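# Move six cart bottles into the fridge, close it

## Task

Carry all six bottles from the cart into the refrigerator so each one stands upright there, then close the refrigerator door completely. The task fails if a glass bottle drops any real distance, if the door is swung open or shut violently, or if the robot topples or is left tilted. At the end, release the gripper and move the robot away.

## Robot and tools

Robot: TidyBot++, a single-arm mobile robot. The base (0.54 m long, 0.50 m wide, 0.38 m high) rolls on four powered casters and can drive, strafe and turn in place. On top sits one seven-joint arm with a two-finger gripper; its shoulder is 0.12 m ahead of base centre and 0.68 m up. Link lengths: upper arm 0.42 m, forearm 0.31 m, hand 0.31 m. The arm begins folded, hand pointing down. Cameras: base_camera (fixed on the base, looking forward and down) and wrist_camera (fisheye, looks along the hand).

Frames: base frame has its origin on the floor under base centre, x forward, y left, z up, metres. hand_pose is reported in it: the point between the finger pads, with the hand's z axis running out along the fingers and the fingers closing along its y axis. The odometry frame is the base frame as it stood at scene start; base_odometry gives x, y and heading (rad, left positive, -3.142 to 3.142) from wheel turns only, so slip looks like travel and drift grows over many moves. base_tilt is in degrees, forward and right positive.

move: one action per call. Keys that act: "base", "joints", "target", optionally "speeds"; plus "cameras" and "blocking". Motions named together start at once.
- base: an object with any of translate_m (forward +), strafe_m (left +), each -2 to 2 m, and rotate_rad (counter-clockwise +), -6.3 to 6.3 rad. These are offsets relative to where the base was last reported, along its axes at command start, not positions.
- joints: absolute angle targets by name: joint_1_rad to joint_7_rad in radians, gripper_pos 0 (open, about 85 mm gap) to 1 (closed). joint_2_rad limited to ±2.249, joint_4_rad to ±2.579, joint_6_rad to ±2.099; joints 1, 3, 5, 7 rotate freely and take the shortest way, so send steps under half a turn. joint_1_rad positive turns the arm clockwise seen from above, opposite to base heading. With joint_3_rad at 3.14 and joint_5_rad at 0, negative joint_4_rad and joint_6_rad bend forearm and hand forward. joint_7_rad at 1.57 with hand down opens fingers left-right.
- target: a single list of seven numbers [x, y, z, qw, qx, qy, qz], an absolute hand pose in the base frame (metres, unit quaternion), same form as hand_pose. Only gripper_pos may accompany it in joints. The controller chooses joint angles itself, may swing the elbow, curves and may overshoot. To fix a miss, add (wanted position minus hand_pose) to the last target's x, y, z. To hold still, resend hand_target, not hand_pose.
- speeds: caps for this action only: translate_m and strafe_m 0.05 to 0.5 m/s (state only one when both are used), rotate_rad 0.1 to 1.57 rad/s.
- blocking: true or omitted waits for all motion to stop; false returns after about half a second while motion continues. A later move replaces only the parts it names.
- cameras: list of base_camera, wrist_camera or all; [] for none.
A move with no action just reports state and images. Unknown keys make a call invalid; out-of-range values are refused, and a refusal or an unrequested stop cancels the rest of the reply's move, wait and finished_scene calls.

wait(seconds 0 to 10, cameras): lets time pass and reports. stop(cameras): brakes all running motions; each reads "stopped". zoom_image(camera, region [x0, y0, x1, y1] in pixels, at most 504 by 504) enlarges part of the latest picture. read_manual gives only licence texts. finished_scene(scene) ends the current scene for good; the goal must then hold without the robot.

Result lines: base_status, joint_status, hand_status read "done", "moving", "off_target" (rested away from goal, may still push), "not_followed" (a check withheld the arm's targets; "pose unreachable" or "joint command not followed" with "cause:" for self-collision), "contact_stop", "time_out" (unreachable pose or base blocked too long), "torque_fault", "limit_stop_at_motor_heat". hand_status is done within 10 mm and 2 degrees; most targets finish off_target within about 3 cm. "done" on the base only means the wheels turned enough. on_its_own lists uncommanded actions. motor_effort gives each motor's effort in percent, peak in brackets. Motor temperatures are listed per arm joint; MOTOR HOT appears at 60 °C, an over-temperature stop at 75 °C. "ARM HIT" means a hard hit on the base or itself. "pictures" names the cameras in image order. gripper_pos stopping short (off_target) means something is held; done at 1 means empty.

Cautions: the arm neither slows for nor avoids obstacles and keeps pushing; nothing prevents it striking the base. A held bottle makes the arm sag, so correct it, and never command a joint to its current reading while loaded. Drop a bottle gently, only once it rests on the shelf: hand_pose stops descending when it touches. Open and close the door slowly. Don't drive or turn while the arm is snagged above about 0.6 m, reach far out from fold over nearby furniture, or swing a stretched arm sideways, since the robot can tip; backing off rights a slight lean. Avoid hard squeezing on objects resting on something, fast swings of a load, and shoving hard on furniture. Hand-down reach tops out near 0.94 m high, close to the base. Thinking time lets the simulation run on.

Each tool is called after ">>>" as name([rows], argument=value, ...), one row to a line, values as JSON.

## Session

>>> move()

Scene clock: 0.00 s.
Motor temperatures (°C): [37 29 26 34 32 38 37]
base_odometry: x=+0.000 y=+0.000 heading=+0.000
base_tilt: forward=-0.6 right=-0.9
base_status: not commanded
joint_positions: joint_1_rad=-0.020 joint_2_rad=-0.342 joint_3_rad=+3.116 joint_4_rad=-2.560 joint_5_rad=-0.049 joint_6_rad=-0.849 joint_7_rad=+1.558 gripper_pos=+0.000
joint_status: not commanded
motor_effort: joint_1_rad=+1 joint_2_rad=-1 joint_3_rad=+0 joint_4_rad=+14 joint_5_rad=+0 joint_6_rad=+0 joint_7_rad=-1
hand_pose: x=+0.2513 y=+0.0177 z=+0.5783 quat_wxyz=(-0.016, +0.999, +0.000, +0.037) (m; base frame)
hand_target: x=+0.2517 y=+0.0177 z=+0.5785 quat_wxyz=(-0.016, +0.999, +0.000, +0.037) (m; base frame)
hand_status: not commanded
pictures: base_camera, wrist_camera
camera_calibration:
wrist_camera: T_world_to_cam=[[0.0324375, -0.999457, -0.00574322, 0.00994899], [-0.99337, -0.0316048, -0.110531, 0.378441], [0.11029, 0.00929049, -0.993856, 0.681377], [0, 0, 0, 1]] pos_world=[0.300461, 0.0155738, 0.719077]

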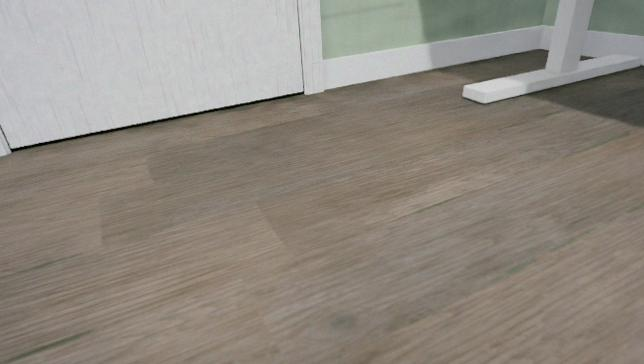

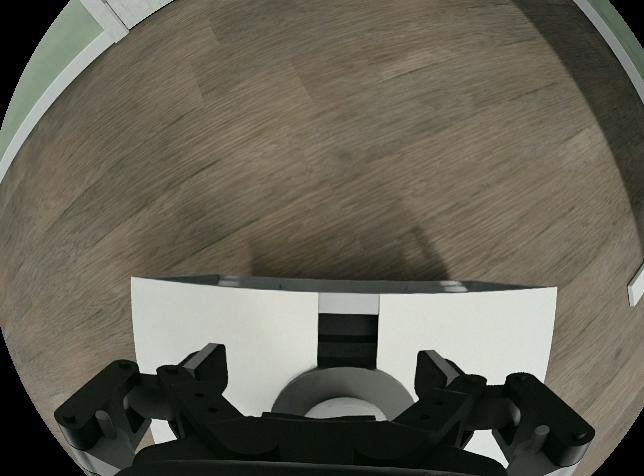

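>>> move(base={"rotate_rad":-0.9}, joints={"joint_1_rad":0.0,"joint_2_rad":-0.385,"joint_3_rad":3.11,"joint_4_rad":-1.635,"joint_5_rad":0.015,"joint_6_rad":-0.4,"joint_7_rad":1.567})

Scene clock: 2.33 s.
Motor temperatures (°C): [37 29 26 34 32 38 37]
move: done
base_odometry: x=+0.000 y=+0.000 heading=-0.898
base_tilt: forward=-0.6 right=-1.0
base_status: done
joint_positions: joint_1_rad=-0.008 joint_2_rad=-0.377 joint_3_rad=+3.116 joint_4_rad=-1.647 joint_5_rad=-0.025 joint_6_rad=-0.445 joint_7_rad=+1.558 gripper_pos=+0.000
joint_status: all done
motor_effort: joint_1_rad=+1(2) joint_2_rad=-7(9) joint_3_rad=+1(2) joint_4_rad=+21(22) joint_5_rad=+0(1) joint_6_rad=+8(8) joint_7_rad=-1(2)
hand_pose: x=+0.5717 y=+0.0235 z=+1.1215 quat_wxyz=(-0.023, +0.756, +0.005, +0.654) (m; base frame)
hand_target: x=+0.5690 y=+0.0182 z=+1.1460 quat_wxyz=(+0.000, +0.734, +0.016, +0.679) (m; base frame)
hand_status: not commanded
pictures: base_camera, wrist_camera
camera_calibration:
wrist_camera: T_world_to_cam=[[0.0196414, -0.999775, 0.00798762, 0.000402185], [-0.107596, -0.0100564, -0.994144, 1.24095], [0.994001, 0.018667, -0.107769, -0.313324], [0, 0, 0, 1]] pos_world=[0.444957, 0.0187304, 1.19991]

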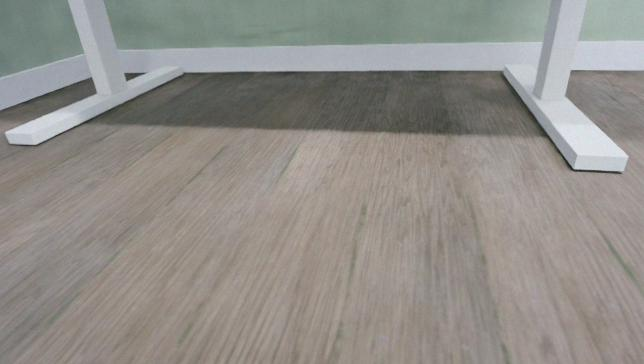

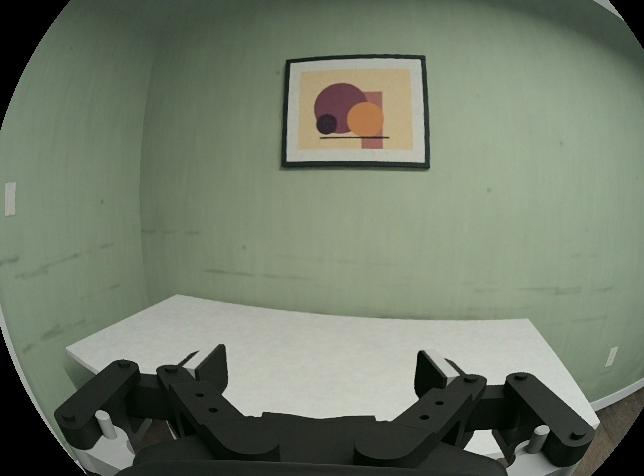

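A table, no bottles. Keep turning.

>>> move(base={"rotate_rad":-1.5})

>>> move(base={"rotate_rad":-1.5})

Scene clock: 4.60 s.
Motor temperatures (°C): [37 29 26 34 32 38 37]
move: done
base_odometry: x=+0.000 y=+0.000 heading=-2.396
base_tilt: forward=-0.6 right=-1.0
base_status: done
joint_positions: joint_1_rad=-0.002 joint_2_rad=-0.377 joint_3_rad=+3.115 joint_4_rad=-1.647 joint_5_rad=-0.021 joint_6_rad=-0.442 joint_7_rad=+1.558 gripper_pos=+0.000
joint_status: not commanded
motor_effort: joint_1_rad=+0(2) joint_2_rad=-7(10) joint_3_rad=+0(4) joint_4_rad=+21(22) joint_5_rad=+0(1) joint_6_rad=+8(8) joint_7_rad=-1(1)
hand_pose: x=+0.5719 y=+0.0206 z=+1.1225 quat_wxyz=(-0.019, +0.755, +0.004, +0.655) (m; base frame)
hand_target: x=+0.5690 y=+0.0182 z=+1.1460 quat_wxyz=(+0.000, +0.734, +0.016, +0.679) (m; base frame)
hand_status: not commanded
pictures: base_camera, wrist_camera
camera_calibration:
wrist_camera: T_world_to_cam=[[0.0129626, -0.999843, 0.0120535, -0.00324277], [-0.10422, -0.0133398, -0.994465, 1.24046], [0.99447, 0.0116346, -0.104376, -0.31737], [0, 0, 0, 1]] pos_world=[0.444937, 0.0169977, 1.2005]

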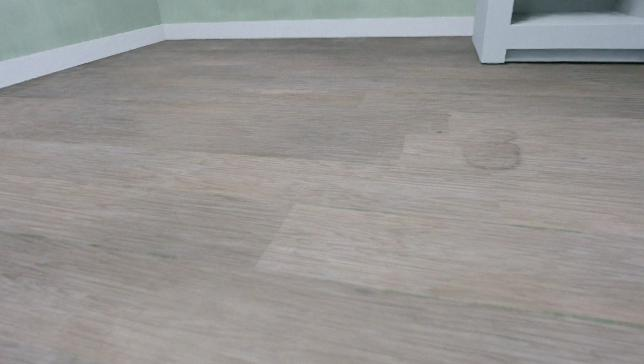

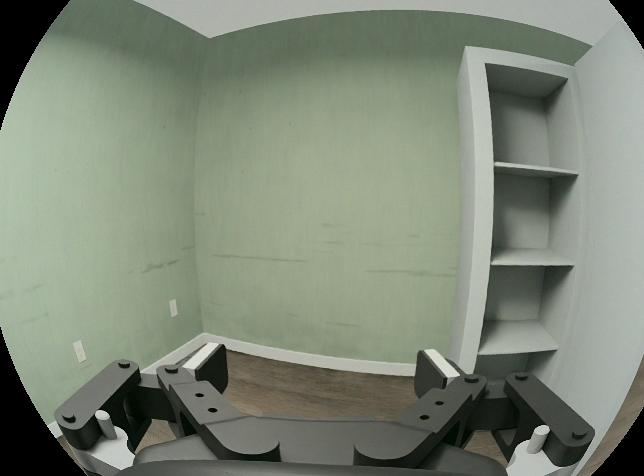

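Scene clock: 6.87 s.
Motor temperatures (°C): [37 29 26 34 32 38 37]
move: done
base_odometry: x=+0.000 y=+0.000 heading=+2.389
base_tilt: forward=-0.6 right=-0.9
base_status: done
joint_positions: joint_1_rad=+0.000 joint_2_rad=-0.377 joint_3_rad=+3.115 joint_4_rad=-1.647 joint_5_rad=-0.019 joint_6_rad=-0.441 joint_7_rad=+1.558 gripper_pos=+0.000
joint_status: not commanded
motor_effort: joint_1_rad=+0(2) joint_2_rad=-7(10) joint_3_rad=+1(3) joint_4_rad=+21(22) joint_5_rad=+0(1) joint_6_rad=+8(8) joint_7_rad=-1(1)
hand_pose: x=+0.5720 y=+0.0194 z=+1.1226 quat_wxyz=(-0.017, +0.755, +0.004, +0.656) (m; base frame)
hand_target: x=+0.5690 y=+0.0182 z=+1.1460 quat_wxyz=(+0.000, +0.734, +0.016, +0.679) (m; base frame)
hand_status: not commanded
pictures: base_camera, wrist_camera
camera_calibration:
wrist_camera: T_world_to_cam=[[0.0101803, -0.999852, 0.0138577, -0.00485211], [-0.103849, -0.0148407, -0.994482, 1.24039], [0.994541, 0.00868497, -0.103985, -0.317831], [0, 0, 0, 1]] pos_world=[0.444959, 0.0163172, 1.20056]

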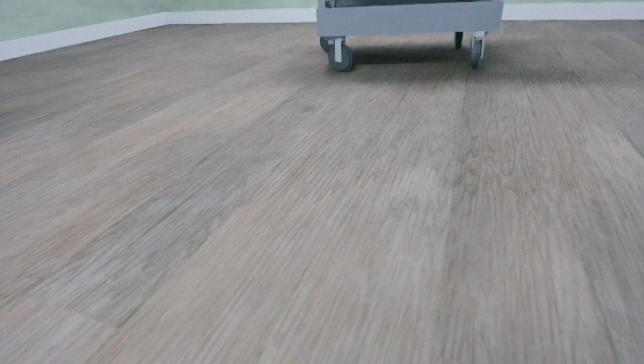

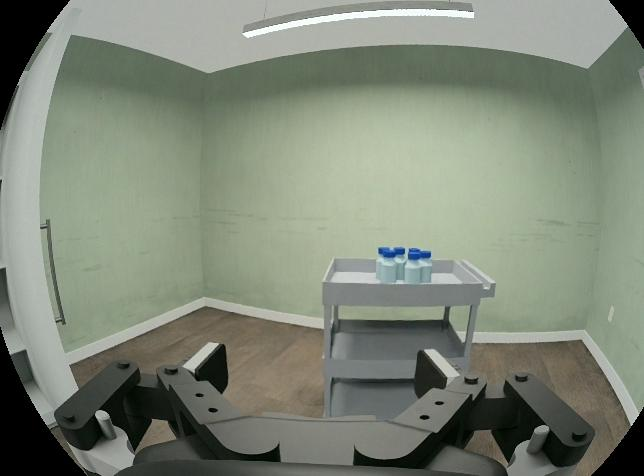

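>>> zoom_image(camera="wrist_camera", region=[320, 220, 500, 320])

Scaled by 2.800.

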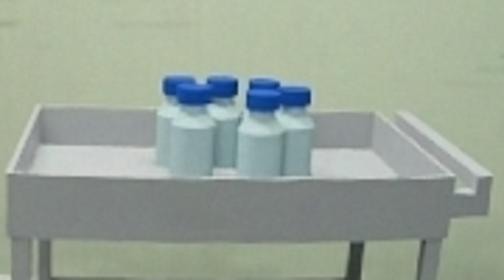

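>>> move(base={"translate_m":0.65,"strafe_m":-0.24,"rotate_rad":-0.05}, joints={"joint_1_rad":-0.003,"joint_2_rad":0.192,"joint_3_rad":3.11,"joint_4_rad":-1.664,"joint_5_rad":0.015,"joint_6_rad":0.06,"joint_7_rad":1.567,"gripper_pos":0.15})

Scene clock: 10.23 s.
Motor temperatures (°C): [37 29 26 34 32 38 37]
move: done
base_odometry: x=-0.311 y=+0.620 heading=+2.338
base_tilt: forward=-0.6 right=-1.0
base_status: done
joint_positions: joint_1_rad=+0.000 joint_2_rad=+0.191 joint_3_rad=+3.113 joint_4_rad=-1.659 joint_5_rad=-0.019 joint_6_rad=+0.019 joint_7_rad=+1.558 gripper_pos=+0.150
joint_status: all done
motor_effort: joint_1_rad=+0(2) joint_2_rad=-27(32) joint_3_rad=+0(4) joint_4_rad=+21(23) joint_5_rad=+0(1) joint_6_rad=+7(9) joint_7_rad=-1(2)
hand_pose: x=+0.8013 y=+0.0189 z=+0.9286 quat_wxyz=(-0.020, +0.793, -0.003, +0.609) (m; base frame)
hand_target: x=+0.8036 y=+0.0234 z=+0.9370 quat_wxyz=(-0.010, +0.782, +0.016, +0.623) (m; base frame)
hand_status: not commanded
pictures: base_camera, wrist_camera
camera_calibration:
wrist_camera: T_world_to_cam=[[0.00532889, -0.999985, 0.00105695, 0.0107668], [-0.222097, -0.00221412, -0.975022, 1.14772], [0.97501, 0.00496104, -0.222106, -0.440638], [0, 0, 0, 1]] pos_world=[0.684473, 0.0154939, 1.02117]

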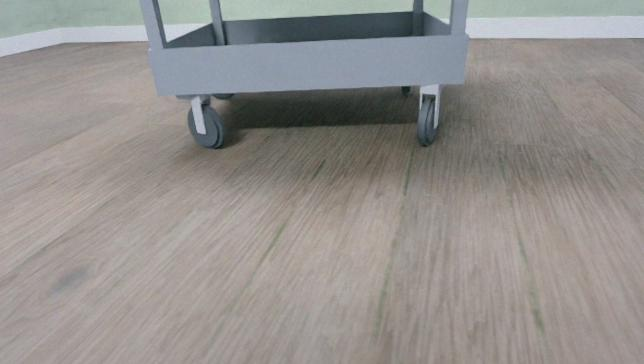

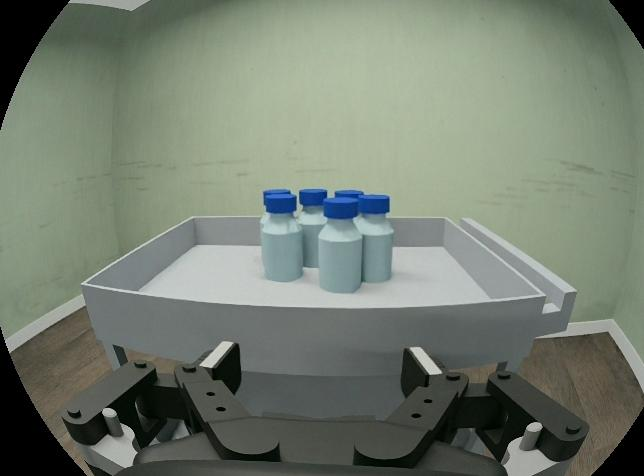

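>>> move(base={"translate_m":0.238,"strafe_m":0.384,"rotate_rad":-0.38}, cameras=["wrist_camera"])

>>> zoom_image(camera="wrist_camera", region=[220, 140, 460, 320])

Scene clock: 13.27 s.
Motor temperatures (°C): [37 29 26 34 32 38 37]
move: done
base_odometry: x=-0.753 y=+0.524 heading=+1.957
base_tilt: forward=-0.6 right=-1.0
base_status: done
joint_positions: joint_1_rad=-0.005 joint_2_rad=+0.189 joint_3_rad=+3.116 joint_4_rad=-1.659 joint_5_rad=-0.019 joint_6_rad=+0.021 joint_7_rad=+1.558 gripper_pos=+0.150
joint_status: not commanded
motor_effort: joint_1_rad=+1(6) joint_2_rad=-27(28) joint_3_rad=+0(5) joint_4_rad=+22(22) joint_5_rad=+1(1) joint_6_rad=+8(8) joint_7_rad=-1(1)
hand_pose: x=+0.8010 y=+0.0204 z=+0.9303 quat_wxyz=(-0.021, +0.792, -0.002, +0.611) (m; base frame)
hand_target: x=+0.8036 y=+0.0234 z=+0.9370 quat_wxyz=(-0.010, +0.782, +0.016, +0.623) (m; base frame)
hand_status: not commanded
pictures: wrist_camera
camera_calibration:
wrist_camera: T_world_to_cam=[[0.00723043, -0.999972, 0.00170392, 0.0101232], [-0.218739, -0.00324432, -0.975778, 1.14734], [0.975757, 0.00668258, -0.218757, -0.443676], [0, 0, 0, 1]] pos_world=[0.683815, 0.0168102, 1.02247]

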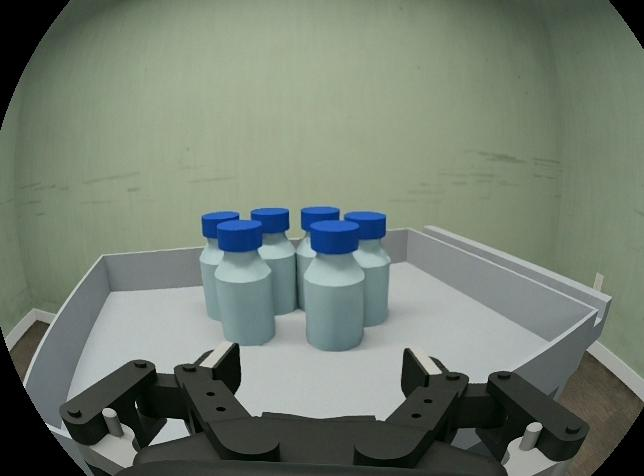

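Scaled by 2.100.

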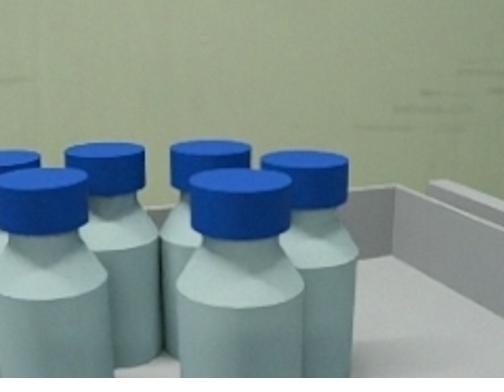

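>>> move(base={"translate_m":0.255,"strafe_m":-0.004}, speeds={"translate_m":0.25}, cameras=["wrist_camera"])

Scene clock: 15.27 s.
Motor temperatures (°C): [37 29 26 34 32 38 37]
move: done
base_odometry: x=-0.845 y=+0.762 heading=+1.957
base_tilt: forward=-0.6 right=-1.0
base_status: done
joint_positions: joint_1_rad=-0.005 joint_2_rad=+0.185 joint_3_rad=+3.116 joint_4_rad=-1.659 joint_5_rad=-0.019 joint_6_rad=+0.022 joint_7_rad=+1.558 gripper_pos=+0.150
joint_status: not commanded
motor_effort: joint_1_rad=-1(1) joint_2_rad=-26(30) joint_3_rad=+0(2) joint_4_rad=+21(23) joint_5_rad=+0(1) joint_6_rad=+8(8) joint_7_rad=-1(1)
hand_pose: x=+0.8000 y=+0.0203 z=+0.9331 quat_wxyz=(-0.021, +0.790, -0.002, +0.613) (m; base frame)
hand_target: x=+0.8036 y=+0.0234 z=+0.9370 quat_wxyz=(-0.010, +0.782, +0.016, +0.623) (m; base frame)
hand_status: not commanded
pictures: wrist_camera
camera_calibration:
wrist_camera: T_world_to_cam=[[0.00710064, -0.999973, 0.00169967, 0.0101591], [-0.213982, -0.00317979, -0.976833, 1.14701], [0.976812, 0.00657244, -0.213998, -0.447411], [0, 0, 0, 1]] pos_world=[0.682403, 0.0167467, 1.02467]

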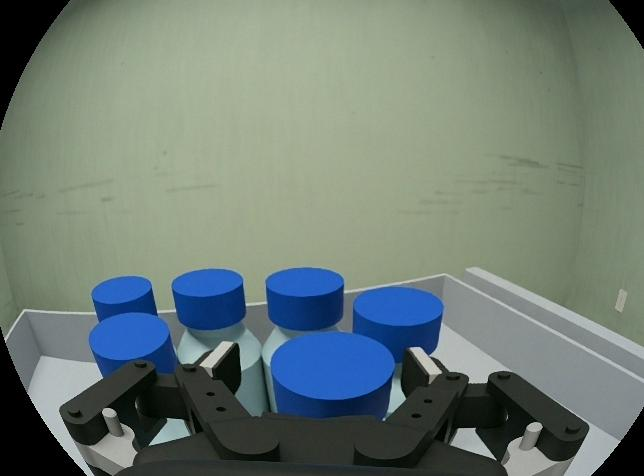

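>>> move(base={"translate_m":0.006,"strafe_m":-0.005}, speeds={"translate_m":0.1}, cameras=["wrist_camera"])

>>> move(joints={"gripper_pos":0.62}, cameras=["wrist_camera"])

Scene clock: 15.93 s.
Motor temperatures (°C): [37 29 26 34 32 38 37]
move: done
base_odometry: x=-0.843 y=+0.770 heading=+1.958
base_tilt: forward=-0.6 right=-1.0
base_status: done
joint_positions: joint_1_rad=-0.004 joint_2_rad=+0.185 joint_3_rad=+3.116 joint_4_rad=-1.659 joint_5_rad=-0.019 joint_6_rad=+0.022 joint_7_rad=+1.558 gripper_pos=+0.150
joint_status: not commanded
motor_effort: joint_1_rad=+0(4) joint_2_rad=-27(30) joint_3_rad=+0(3) joint_4_rad=+22(22) joint_5_rad=+0(1) joint_6_rad=+7(8) joint_7_rad=-1(1)
hand_pose: x=+0.8000 y=+0.0201 z=+0.9331 quat_wxyz=(-0.021, +0.790, -0.003, +0.613) (m; base frame)
hand_target: x=+0.8036 y=+0.0234 z=+0.9370 quat_wxyz=(-0.010, +0.782, +0.016, +0.623) (m; base frame)
hand_status: not commanded
pictures: wrist_camera
camera_calibration:
wrist_camera: T_world_to_cam=[[0.0067696, -0.999976, 0.00165921, 0.0102286], [-0.213862, -0.00306865, -0.976859, 1.14696], [0.97684, 0.00625811, -0.213877, -0.447556], [0, 0, 0, 1]] pos_world=[0.682411, 0.0165488, 1.02467]

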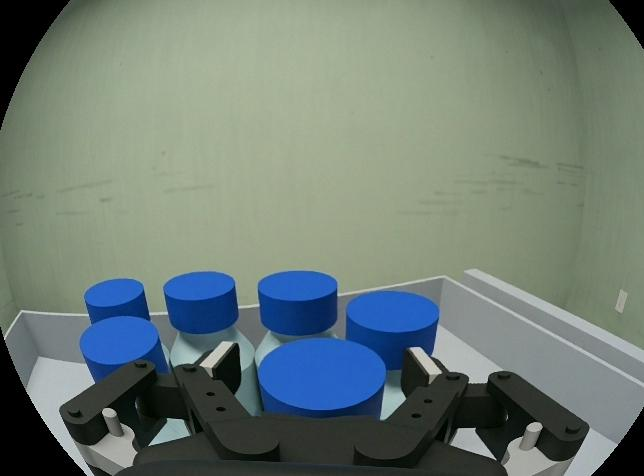

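Scene clock: 16.73 s.
Motor temperatures (°C): [37 29 26 34 32 38 37]
move: off_target
base_odometry: x=-0.843 y=+0.770 heading=+1.958
base_tilt: forward=-0.6 right=-1.0
base_status: not commanded
joint_positions: joint_1_rad=-0.004 joint_2_rad=+0.185 joint_3_rad=+3.116 joint_4_rad=-1.660 joint_5_rad=-0.019 joint_6_rad=+0.023 joint_7_rad=+1.558 gripper_pos=+0.434
joint_status: gripper_pos off_target (ended at +0.434, target +0.620)
motor_effort: joint_1_rad=+0(1) joint_2_rad=-26(28) joint_3_rad=+0(1) joint_4_rad=+22(22) joint_5_rad=+0(1) joint_6_rad=+8(9) joint_7_rad=-1(1)
hand_pose: x=+0.8000 y=+0.0201 z=+0.9333 quat_wxyz=(-0.021, +0.790, -0.003, +0.613) (m; base frame)
hand_target: x=+0.8036 y=+0.0234 z=+0.9370 quat_wxyz=(-0.010, +0.782, +0.016, +0.623) (m; base frame)
hand_status: not commanded
pictures: wrist_camera
camera_calibration:
wrist_camera: T_world_to_cam=[[0.00675796, -0.999976, 0.00165391, 0.0102398], [-0.213271, -0.0030572, -0.976988, 1.14683], [0.97697, 0.00624972, -0.213287, -0.44812], [0, 0, 0, 1]] pos_world=[0.682315, 0.0165462, 1.02484]

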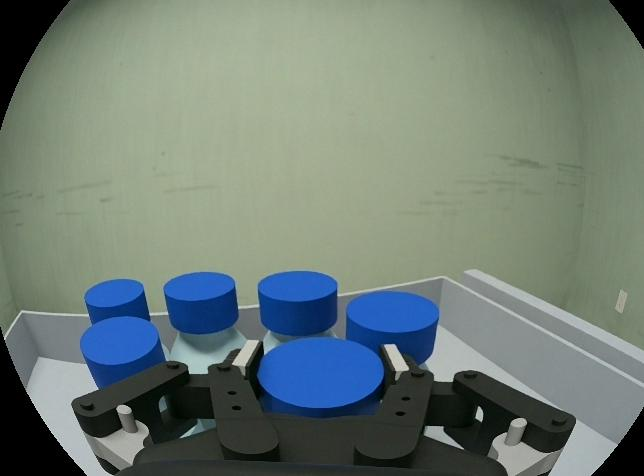

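>>> move(joints={"joint_2_rad":0.13,"joint_4_rad":-1.31,"joint_6_rad":-0.34}, blocking=false, cameras=["wrist_camera"])

>>> wait(seconds=0.2, cameras=["wrist_camera"])

>>> move(base={"translate_m":-0.55}, joints={"joint_2_rad":-0.385,"joint_4_rad":-1.635,"joint_6_rad":-0.53})

Scene clock: 17.70 s.
Motor temperatures (°C): [37 29 26 34 32 38 37]
move: moving
base_odometry: x=-0.843 y=+0.770 heading=+1.958
base_tilt: forward=-0.6 right=-1.0
base_status: not commanded
joint_positions: joint_1_rad=-0.004 joint_2_rad=+0.188 joint_3_rad=+3.116 joint_4_rad=-1.591 joint_5_rad=-0.019 joint_6_rad=-0.080 joint_7_rad=+1.558 gripper_pos=+0.434
joint_status: joint_2_rad moving; joint_4_rad moving; joint_6_rad moving
motor_effort: joint_1_rad=+1(1) joint_2_rad=-34(34) joint_3_rad=+0(1) joint_4_rad=+28(28) joint_5_rad=+0(1) joint_6_rad=+12(13) joint_7_rad=-1(1)
hand_pose: x=+0.8030 y=+0.0207 z=+0.9420 quat_wxyz=(-0.021, +0.801, -0.002, +0.598) (m; base frame)
hand_target: x=+0.8045 y=+0.0227 z=+0.9887 quat_wxyz=(-0.009, +0.780, +0.016, +0.626) (m; base frame)
hand_status: not commanded
pictures: wrist_camera
camera_calibration:
wrist_camera: T_world_to_cam=[[0.00888016, -0.999959, 0.00191848, 0.0088786], [-0.249371, -0.00407248, -0.968399, 1.17684], [0.968367, 0.00812113, -0.249397, -0.408325], [0, 0, 0, 1]] pos_world=[0.6888, 0.016987, 1.0378]

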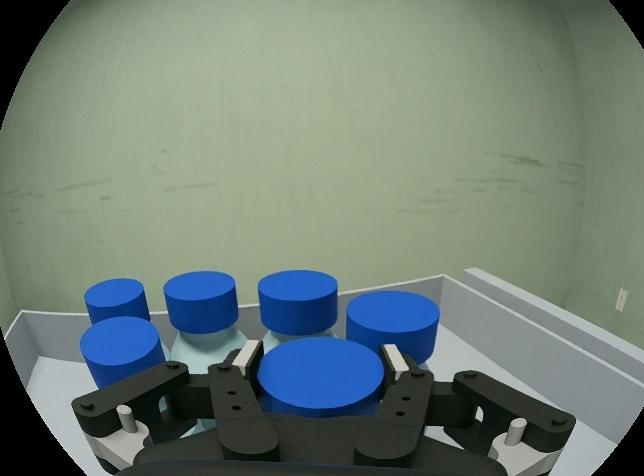

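Scene clock: 17.90 s.
Motor temperatures (°C): [37 29 26 34 32 38 37]
earlier move: moving
base_odometry: x=-0.843 y=+0.770 heading=+1.958
base_tilt: forward=-0.6 right=-0.9
base_status: not commanded
joint_positions: joint_1_rad=-0.004 joint_2_rad=+0.184 joint_3_rad=+3.116 joint_4_rad=-1.485 joint_5_rad=-0.019 joint_6_rad=-0.196 joint_7_rad=+1.558 gripper_pos=+0.434
joint_status: joint_2_rad moving; joint_4_rad moving; joint_6_rad moving
motor_effort: joint_1_rad=+1(2) joint_2_rad=-33(35) joint_3_rad=+1(1) joint_4_rad=+28(29) joint_5_rad=+1(1) joint_6_rad=+13(13) joint_7_rad=-1(1)
hand_pose: x=+0.8062 y=+0.0214 z=+0.9742 quat_wxyz=(-0.022, +0.803, -0.001, +0.595) (m; base frame)
hand_target: x=+0.7995 y=+0.0220 z=+1.0315 quat_wxyz=(-0.008, +0.778, +0.015, +0.627) (m; base frame)
hand_status: not commanded
wait: 0.20 s; no rest
pictures: wrist_camera
camera_calibration:
wrist_camera: T_world_to_cam=[[0.0111254, -0.999936, 0.00180009, 0.0077519], [-0.255993, -0.00458841, -0.966668, 1.21252], [0.966615, 0.0102938, -0.256028, -0.395561], [0, 0, 0, 1]] pos_world=[0.692665, 0.0173868, 1.07081]

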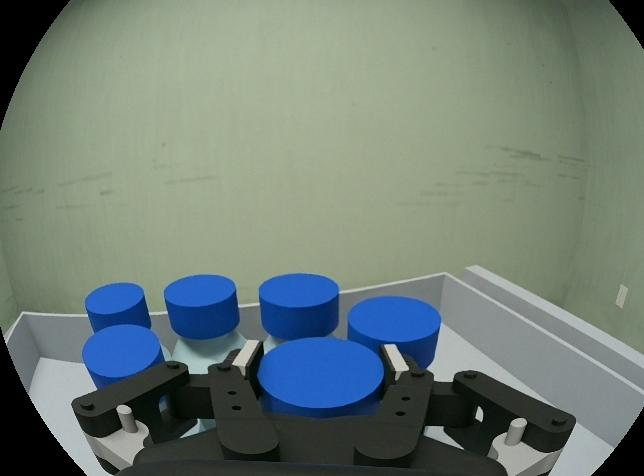

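Scene clock: 20.43 s.
Motor temperatures (°C): [37 29 26 34 32 38 37]
move: done
base_odometry: x=-0.635 y=+0.260 heading=+1.959
base_tilt: forward=-0.6 right=-1.0
base_status: done
joint_positions: joint_1_rad=-0.005 joint_2_rad=-0.376 joint_3_rad=+3.116 joint_4_rad=-1.658 joint_5_rad=-0.019 joint_6_rad=-0.520 joint_7_rad=+1.558 gripper_pos=+0.434
joint_status: all done
motor_effort: joint_1_rad=+1(2) joint_2_rad=-11(37) joint_3_rad=+1(2) joint_4_rad=+26(28) joint_5_rad=+0(1) joint_6_rad=+11(13) joint_7_rad=-1(1)
hand_pose: x=+0.5681 y=+0.0208 z=+1.0911 quat_wxyz=(-0.018, +0.784, +0.005, +0.620) (m; base frame)
hand_target: x=+0.5632 y=+0.0184 z=+1.1060 quat_wxyz=(+0.000, +0.777, +0.017, +0.629) (m; base frame)
hand_status: not commanded
pictures: base_camera, wrist_camera
camera_calibration:
wrist_camera: T_world_to_cam=[[0.0155839, -0.999753, 0.0158609, -0.00826566], [-0.193868, -0.018583, -0.980852, 1.24506], [0.980904, 0.0122105, -0.19411, -0.211245], [0, 0, 0, 1]] pos_world=[0.448717, 0.0174527, 1.18034]

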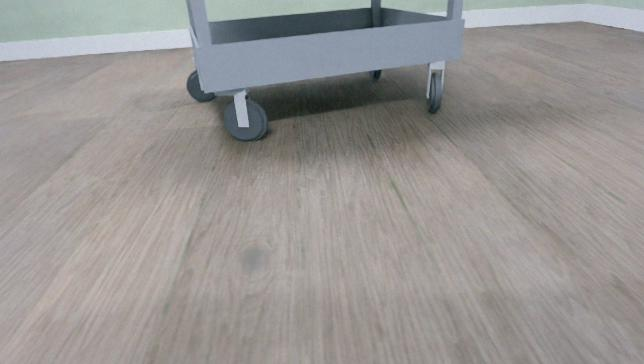

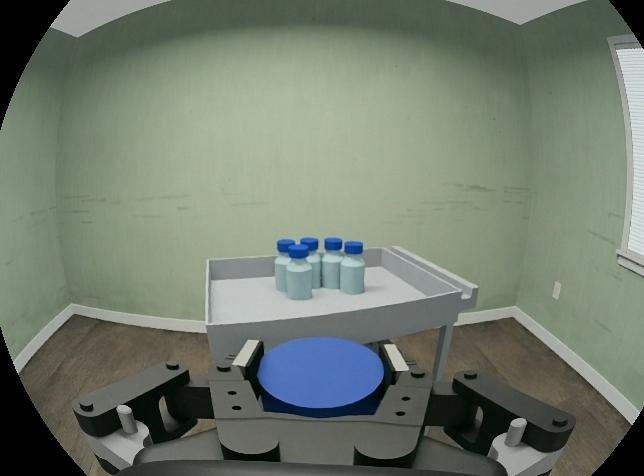

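>>> move(base={"translate_m":-0.15,"strafe_m":-0.209,"rotate_rad":1.6}, speeds={"rotate_rad":0.9})

Scene clock: 27.27 s.
Motor temperatures (°C): [37 29 26 34 32 38 37]
move: done
base_odometry: x=-0.385 y=+0.201 heading=-2.726
base_tilt: forward=-0.6 right=-0.9
base_status: done
joint_positions: joint_1_rad=-0.004 joint_2_rad=-0.372 joint_3_rad=+3.115 joint_4_rad=-1.658 joint_5_rad=-0.017 joint_6_rad=-0.520 joint_7_rad=+1.558 gripper_pos=+0.434
joint_status: not commanded
motor_effort: joint_1_rad=+0(2) joint_2_rad=-11(13) joint_3_rad=+1(3) joint_4_rad=+26(27) joint_5_rad=+0(1) joint_6_rad=+11(12) joint_7_rad=-1(1)
hand_pose: x=+0.5698 y=+0.0213 z=+1.0892 quat_wxyz=(-0.017, +0.785, +0.006, +0.619) (m; base frame)
hand_target: x=+0.5632 y=+0.0184 z=+1.1060 quat_wxyz=(+0.000, +0.777, +0.017, +0.629) (m; base frame)
hand_status: not commanded
pictures: base_camera, wrist_camera
camera_calibration:
wrist_camera: T_world_to_cam=[[0.0164179, -0.999701, 0.0181026, -0.0106593], [-0.197918, -0.0209961, -0.979994, 1.24495], [0.980081, 0.0125066, -0.198204, -0.208321], [0, 0, 0, 1]] pos_world=[0.450744, 0.0180883, 1.17894]

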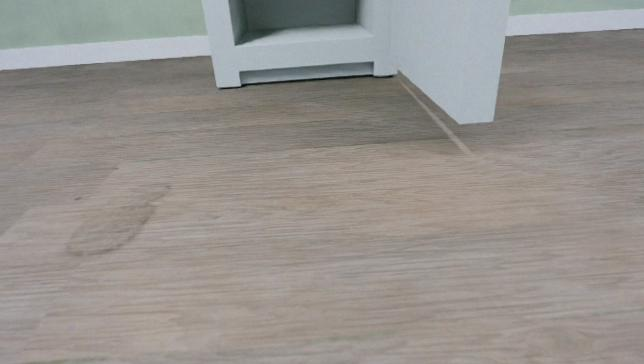

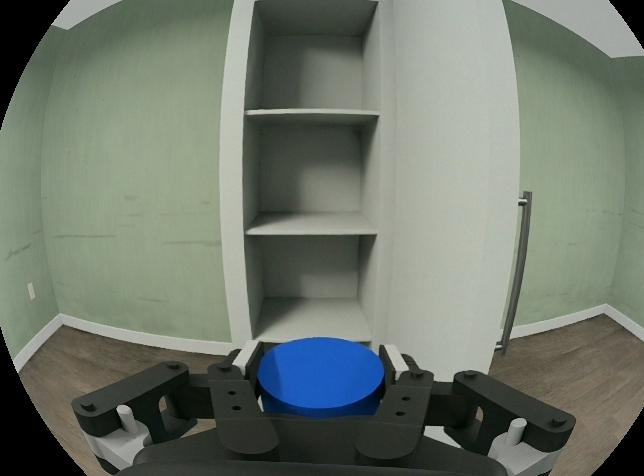

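>>> move(base={"translate_m":0.443,"strafe_m":0.058,"rotate_rad":0.126})

Scene clock: 30.77 s.
Motor temperatures (°C): [37 29 26 34 32 38 37]
move: done
base_odometry: x=-0.767 y=-0.031 heading=-2.599
base_tilt: forward=-0.6 right=-1.0
base_status: done
joint_positions: joint_1_rad=-0.006 joint_2_rad=-0.363 joint_3_rad=+3.109 joint_4_rad=-1.659 joint_5_rad=-0.014 joint_6_rad=-0.520 joint_7_rad=+1.558 gripper_pos=+0.434
joint_status: not commanded
motor_effort: joint_1_rad=+0(3) joint_2_rad=-11(15) joint_3_rad=+1(4) joint_4_rad=+26(27) joint_5_rad=+0(2) joint_6_rad=+11(12) joint_7_rad=-1(1)
hand_pose: x=+0.5733 y=+0.0250 z=+1.0844 quat_wxyz=(-0.017, +0.788, +0.010, +0.615) (m; base frame)
hand_target: x=+0.5632 y=+0.0184 z=+1.1060 quat_wxyz=(+0.000, +0.777, +0.017, +0.629) (m; base frame)
hand_status: not commanded
pictures: base_camera, wrist_camera
camera_calibration:
wrist_camera: T_world_to_cam=[[0.0229908, -0.99948, 0.0226302, -0.01563], [-0.207713, -0.0269178, -0.977819, 1.24443], [0.97792, 0.0177803, -0.208224, -0.200797], [0, 0, 0, 1]] pos_world=[0.455206, 0.0214455, 1.17537]

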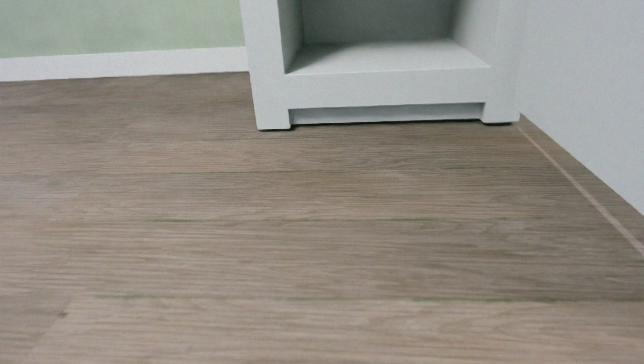

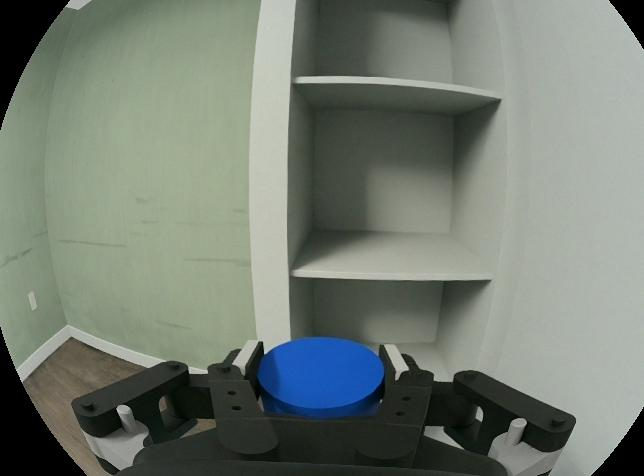

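>>> move(base={"translate_m":0.595,"strafe_m":-0.018}, speeds={"translate_m":0.3}, joints={"joint_1_rad":0.0,"joint_2_rad":0.313,"joint_4_rad":-0.852,"joint_6_rad":-0.61})

Scene clock: 33.80 s.
Motor temperatures (°C): [37 29 26 34 32 38 37]
move: off_target
base_odometry: x=-1.286 y=-0.324 heading=-2.598
base_tilt: forward=-0.5 right=-0.9
base_status: done
joint_positions: joint_1_rad=-0.006 joint_2_rad=+0.335 joint_3_rad=+3.109 joint_4_rad=-0.892 joint_5_rad=-0.014 joint_6_rad=-0.593 joint_7_rad=+1.558 gripper_pos=+0.434
joint_status: joint_4_rad off_target (ended at -0.892, target -0.852); the others done
motor_effort: joint_1_rad=+0(1) joint_2_rad=-38(41) joint_3_rad=-1(2) joint_4_rad=+25(27) joint_5_rad=+0(1) joint_6_rad=+11(13) joint_7_rad=-1(1)
hand_pose: x=+0.8539 y=+0.0265 z=+1.1088 quat_wxyz=(-0.026, +0.789, +0.004, +0.613) (m; base frame)
hand_target: x=+0.8416 y=+0.0159 z=+1.1433 quat_wxyz=(-0.007, +0.775, +0.009, +0.631) (m; base frame)
hand_status: not commanded
pictures: base_camera, wrist_camera
camera_calibration:
wrist_camera: T_world_to_cam=[[0.0243154, -0.999704, 0.000465839, 0.00231669], [-0.211073, -0.00558931, -0.977454, 1.3285], [0.977168, 0.0236689, -0.211146, -0.466465], [0, 0, 0, 1]] pos_world=[0.736168, 0.0207821, 1.20005]

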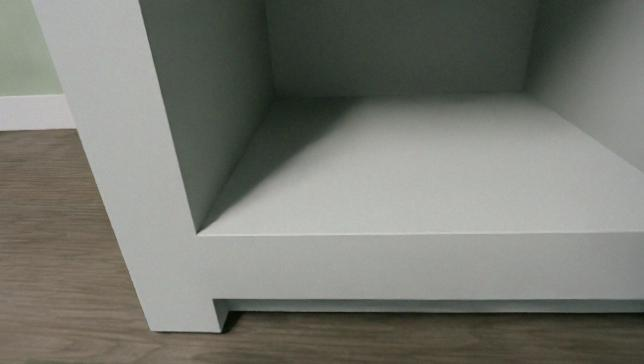

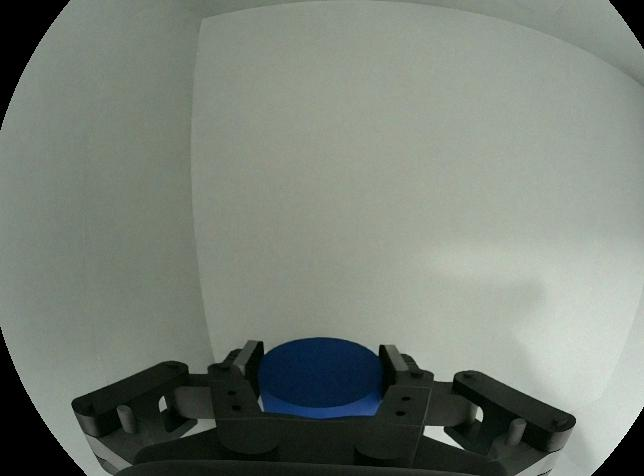

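>>> move(joints={"joint_2_rad":0.325,"joint_4_rad":-0.98,"joint_6_rad":-0.46}, cameras=[])

>>> move(joints={"joint_2_rad":0.338,"joint_4_rad":-1.005,"joint_6_rad":-0.42}, cameras=["wrist_camera"])

Scene clock: 35.07 s.
Motor temperatures (°C): [37 29 26 34 32 38 37]
move: done
base_odometry: x=-1.286 y=-0.324 heading=-2.598
base_tilt: forward=-0.6 right=-0.9
base_status: not commanded
joint_positions: joint_1_rad=-0.006 joint_2_rad=+0.340 joint_3_rad=+3.109 joint_4_rad=-0.996 joint_5_rad=-0.014 joint_6_rad=-0.519 joint_7_rad=+1.558 gripper_pos=+0.434
joint_status: all done
motor_effort: joint_1_rad=+0(1) joint_2_rad=-38(40) joint_3_rad=-1(1) joint_4_rad=+26(27) joint_5_rad=+0(1) joint_6_rad=+11(13) joint_7_rad=-1(1)
hand_pose: x=+0.8628 y=+0.0269 z=+1.0652 quat_wxyz=(-0.026, +0.800, +0.003, +0.600) (m; base frame)
hand_target: x=+0.8615 y=+0.0173 z=+1.1032 quat_wxyz=(-0.008, +0.772, +0.010, +0.635) (m; base frame)
hand_status: not commanded
pictures: none
No camera images: "cameras" was empty.

Scene clock: 35.67 s.
Motor temperatures (°C): [37 29 26 34 32 38 37]
move: done
base_odometry: x=-1.286 y=-0.324 heading=-2.598
base_tilt: forward=-0.6 right=-1.0
base_status: not commanded
joint_positions: joint_1_rad=-0.006 joint_2_rad=+0.340 joint_3_rad=+3.109 joint_4_rad=-1.017 joint_5_rad=-0.014 joint_6_rad=-0.476 joint_7_rad=+1.558 gripper_pos=+0.434
joint_status: all done
motor_effort: joint_1_rad=+0(1) joint_2_rad=-37(38) joint_3_rad=-1(1) joint_4_rad=+25(26) joint_5_rad=+0(0) joint_6_rad=+11(12) joint_7_rad=-1(1)
hand_pose: x=+0.8663 y=+0.0269 z=+1.0645 quat_wxyz=(-0.026, +0.793, +0.003, +0.608) (m; base frame)
hand_target: x=+0.8697 y=+0.0176 z=+1.0905 quat_wxyz=(-0.008, +0.772, +0.010, +0.636) (m; base frame)
hand_status: not commanded
pictures: wrist_camera
camera_calibration:
wrist_camera: T_world_to_cam=[[0.0228194, -0.99974, 0.0000236014, 0.00418974], [-0.22435, -0.00514386, -0.974495, 1.29619], [0.974241, 0.0222321, -0.224409, -0.471247], [0, 0, 0, 1]] pos_world=[0.749812, 0.0213329, 1.15738]

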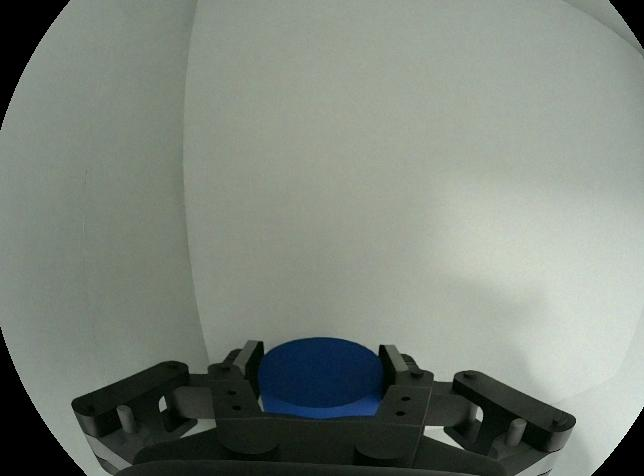

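>>> move(joints={"joint_2_rad":0.35,"joint_4_rad":-1.012,"joint_6_rad":-0.42}, cameras=["wrist_camera"])

Scene clock: 36.30 s.
Motor temperatures (°C): [37 29 26 34 32 38 37]
move: done
base_odometry: x=-1.286 y=-0.324 heading=-2.598
base_tilt: forward=-0.6 right=-1.0
base_status: not commanded
joint_positions: joint_1_rad=-0.006 joint_2_rad=+0.341 joint_3_rad=+3.109 joint_4_rad=-1.018 joint_5_rad=-0.014 joint_6_rad=-0.473 joint_7_rad=+1.558 gripper_pos=+0.434
joint_status: all done
motor_effort: joint_1_rad=+1(1) joint_2_rad=-35(37) joint_3_rad=-1(1) joint_4_rad=+25(26) joint_5_rad=+0(1) joint_6_rad=+9(11) joint_7_rad=-1(1)
hand_pose: x=+0.8670 y=+0.0269 z=+1.0643 quat_wxyz=(-0.026, +0.793, +0.003, +0.609) (m; base frame)
hand_target: x=+0.8746 y=+0.0176 z=+1.0772 quat_wxyz=(-0.008, +0.778, +0.010, +0.629) (m; base frame)
hand_status: not commanded
pictures: wrist_camera
camera_calibration:
wrist_camera: T_world_to_cam=[[0.022754, -0.999741, -0.000040516, 0.00429183], [-0.223086, -0.00503791, -0.974786, 1.29534], [0.974533, 0.0221893, -0.223143, -0.473556], [0, 0, 0, 1]] pos_world=[0.75037, 0.0213244, 1.157]

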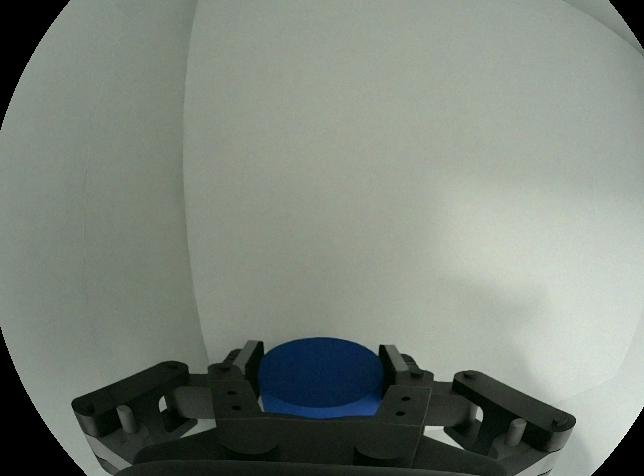

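>>> move(joints={"gripper_pos":0.22}, cameras=["wrist_camera"])

Scene clock: 37.17 s.
Motor temperatures (°C): [37 29 26 34 32 38 37]
move: done
base_odometry: x=-1.286 y=-0.324 heading=-2.598
base_tilt: forward=-0.5 right=-1.0
base_status: not commanded
joint_positions: joint_1_rad=-0.006 joint_2_rad=+0.340 joint_3_rad=+3.109 joint_4_rad=-1.016 joint_5_rad=-0.014 joint_6_rad=-0.456 joint_7_rad=+1.558 gripper_pos=+0.220
joint_status: all done
motor_effort: joint_1_rad=+1(1) joint_2_rad=-33(36) joint_3_rad=-1(1) joint_4_rad=+21(25) joint_5_rad=+0(0) joint_6_rad=+7(10) joint_7_rad=-1(1)
hand_pose: x=+0.8680 y=+0.0268 z=+1.0709 quat_wxyz=(-0.026, +0.787, +0.003, +0.616) (m; base frame)
hand_target: x=+0.8746 y=+0.0176 z=+1.0772 quat_wxyz=(-0.008, +0.778, +0.010, +0.629) (m; base frame)
hand_status: not commanded
pictures: wrist_camera
camera_calibration:
wrist_camera: T_world_to_cam=[[0.0223261, -0.999751, -0.000337095, 0.00487593], [-0.204424, -0.00423508, -0.978873, 1.29015], [0.978628, 0.0219233, -0.204468, -0.496534], [0, 0, 0, 1]] pos_world=[0.749552, 0.0212243, 1.16137]

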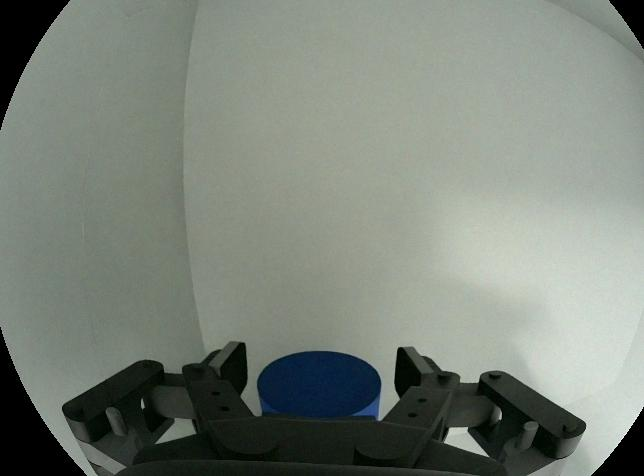

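>>> move(base={"translate_m":-0.32,"strafe_m":-0.007}, speeds={"translate_m":0.35}, cameras=["wrist_camera"])

>>> move(base={"translate_m":-0.56}, joints={"joint_1_rad":-0.003,"joint_2_rad":-0.385,"joint_4_rad":-1.635,"joint_6_rad":-0.53,"gripper_pos":0.15}, cameras=["wrist_camera","base_camera"])

Scene clock: 39.77 s.
Motor temperatures (°C): [37 29 26 34 32 38 37]
move: done
base_odometry: x=-1.016 y=-0.152 heading=-2.598
base_tilt: forward=-0.6 right=-0.9
base_status: done
joint_positions: joint_1_rad=-0.004 joint_2_rad=+0.337 joint_3_rad=+3.109 joint_4_rad=-1.016 joint_5_rad=-0.014 joint_6_rad=-0.455 joint_7_rad=+1.558 gripper_pos=+0.220
joint_status: not commanded
motor_effort: joint_1_rad=+0(4) joint_2_rad=-32(36) joint_3_rad=-1(2) joint_4_rad=+22(23) joint_5_rad=+0(1) joint_6_rad=+8(8) joint_7_rad=-1(1)
hand_pose: x=+0.8667 y=+0.0252 z=+1.0739 quat_wxyz=(-0.025, +0.786, +0.002, +0.618) (m; base frame)
hand_target: x=+0.8746 y=+0.0176 z=+1.0772 quat_wxyz=(-0.008, +0.778, +0.010, +0.629) (m; base frame)
hand_status: not commanded
pictures: wrist_camera
camera_calibration:
wrist_camera: T_world_to_cam=[[0.0201628, -0.999797, -0.000176357, 0.0049979], [-0.199996, -0.00386047, -0.979789, 1.28993], [0.979589, 0.0197906, -0.200033, -0.500183], [0, 0, 0, 1]] pos_world=[0.747854, 0.0198756, 1.16381]

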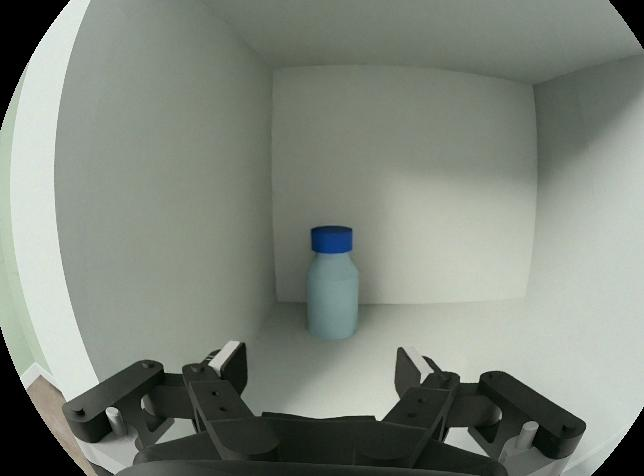

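Scene clock: 42.20 s.
Motor temperatures (°C): [37 29 26 34 32 38 37]
move: done
base_odometry: x=-0.536 y=+0.138 heading=-2.598
base_tilt: forward=-0.6 right=-1.0
base_status: done
joint_positions: joint_1_rad=-0.004 joint_2_rad=-0.392 joint_3_rad=+3.109 joint_4_rad=-1.624 joint_5_rad=-0.014 joint_6_rad=-0.488 joint_7_rad=+1.558 gripper_pos=+0.150
joint_status: all done
motor_effort: joint_1_rad=+0(1) joint_2_rad=-6(38) joint_3_rad=+1(2) joint_4_rad=+21(23) joint_5_rad=+1(1) joint_6_rad=+8(9) joint_7_rad=-1(1)
hand_pose: x=+0.5619 y=+0.0242 z=+1.1282 quat_wxyz=(-0.017, +0.758, +0.010, +0.652) (m; base frame)
hand_target: x=+0.5632 y=+0.0184 z=+1.1060 quat_wxyz=(+0.000, +0.777, +0.017, +0.629) (m; base frame)
hand_status: not commanded
pictures: base_camera, wrist_camera
camera_calibration:
wrist_camera: T_world_to_cam=[[0.0189263, -0.999577, 0.022103, -0.0142914], [-0.113227, -0.0241076, -0.993277, 1.24915], [0.993389, 0.0162965, -0.113635, -0.295845], [0, 0, 0, 1]] pos_world=[0.435597, 0.0206498, 1.20745]

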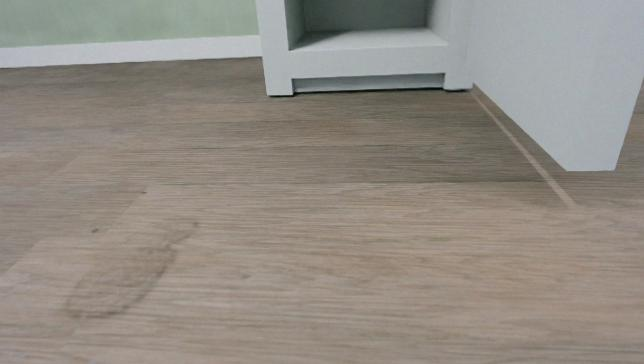

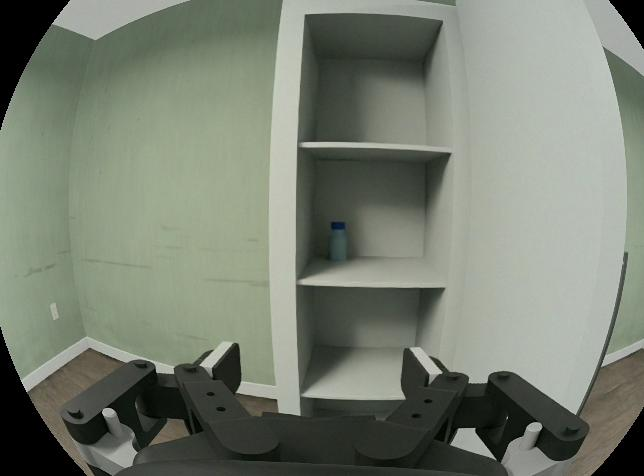

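>>> move(base={"translate_m": -0.323, "strafe_m": -0.4825, "rotate_rad": -1.345}, joints={"joint_1_rad": -0.003, "joint_2_rad": 0.192, "joint_3_rad": 3.11, "joint_4_rad": -1.664, "joint_5_rad": 0.015, "joint_6_rad": 0.06, "joint_7_rad": 1.567, "gripper_pos": 0.15})

>>> zoom_image(camera="wrist_camera", region=[150, 60, 550, 440])

Scene clock: 45.80 s.
Motor temperatures (°C): [37 29 26 34 32 38 37]
move: done
base_odometry: x=-0.510 y=+0.718 heading=+2.339
base_tilt: forward=-0.6 right=-0.9
base_status: done
joint_positions: joint_1_rad=+0.002 joint_2_rad=+0.186 joint_3_rad=+3.109 joint_4_rad=-1.656 joint_5_rad=-0.014 joint_6_rad=+0.018 joint_7_rad=+1.558 gripper_pos=+0.150
joint_status: all done
motor_effort: joint_1_rad=+1(4) joint_2_rad=-26(31) joint_3_rad=+0(5) joint_4_rad=+21(23) joint_5_rad=+0(2) joint_6_rad=+8(9) joint_7_rad=-1(2)
hand_pose: x=+0.8002 y=+0.0203 z=+0.9334 quat_wxyz=(-0.020, +0.791, -0.001, +0.612) (m; base frame)
hand_target: x=+0.8036 y=+0.0234 z=+0.9370 quat_wxyz=(-0.010, +0.782, +0.016, +0.623) (m; base frame)
hand_status: not commanded
pictures: base_camera, wrist_camera
camera_calibration:
wrist_camera: T_world_to_cam=[[0.00901854, -0.999946, 0.00520046, 0.00539838], [-0.215071, -0.00701864, -0.976573, 1.14813], [0.976557, 0.0076888, -0.215122, -0.446281], [0, 0, 0, 1]] pos_world=[0.682698, 0.0168877, 1.0252]

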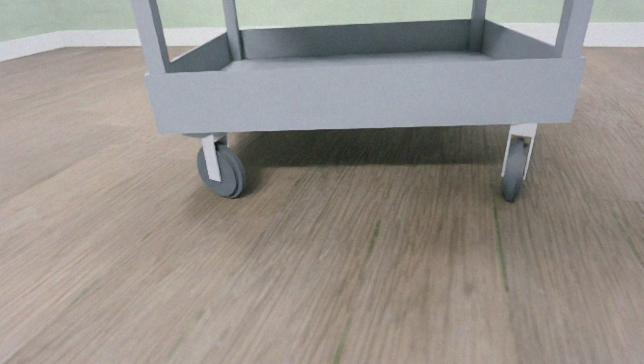

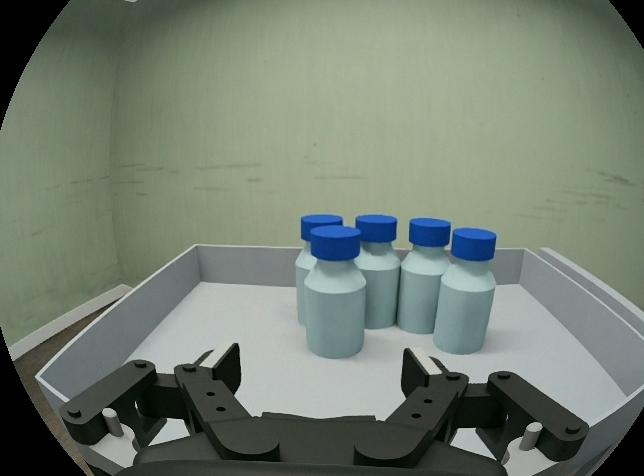

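Scaled by 1.260.

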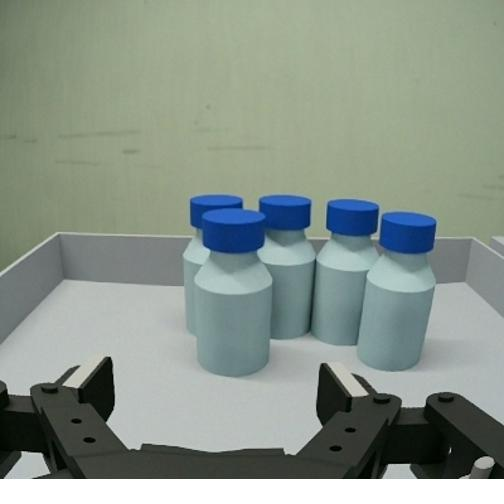

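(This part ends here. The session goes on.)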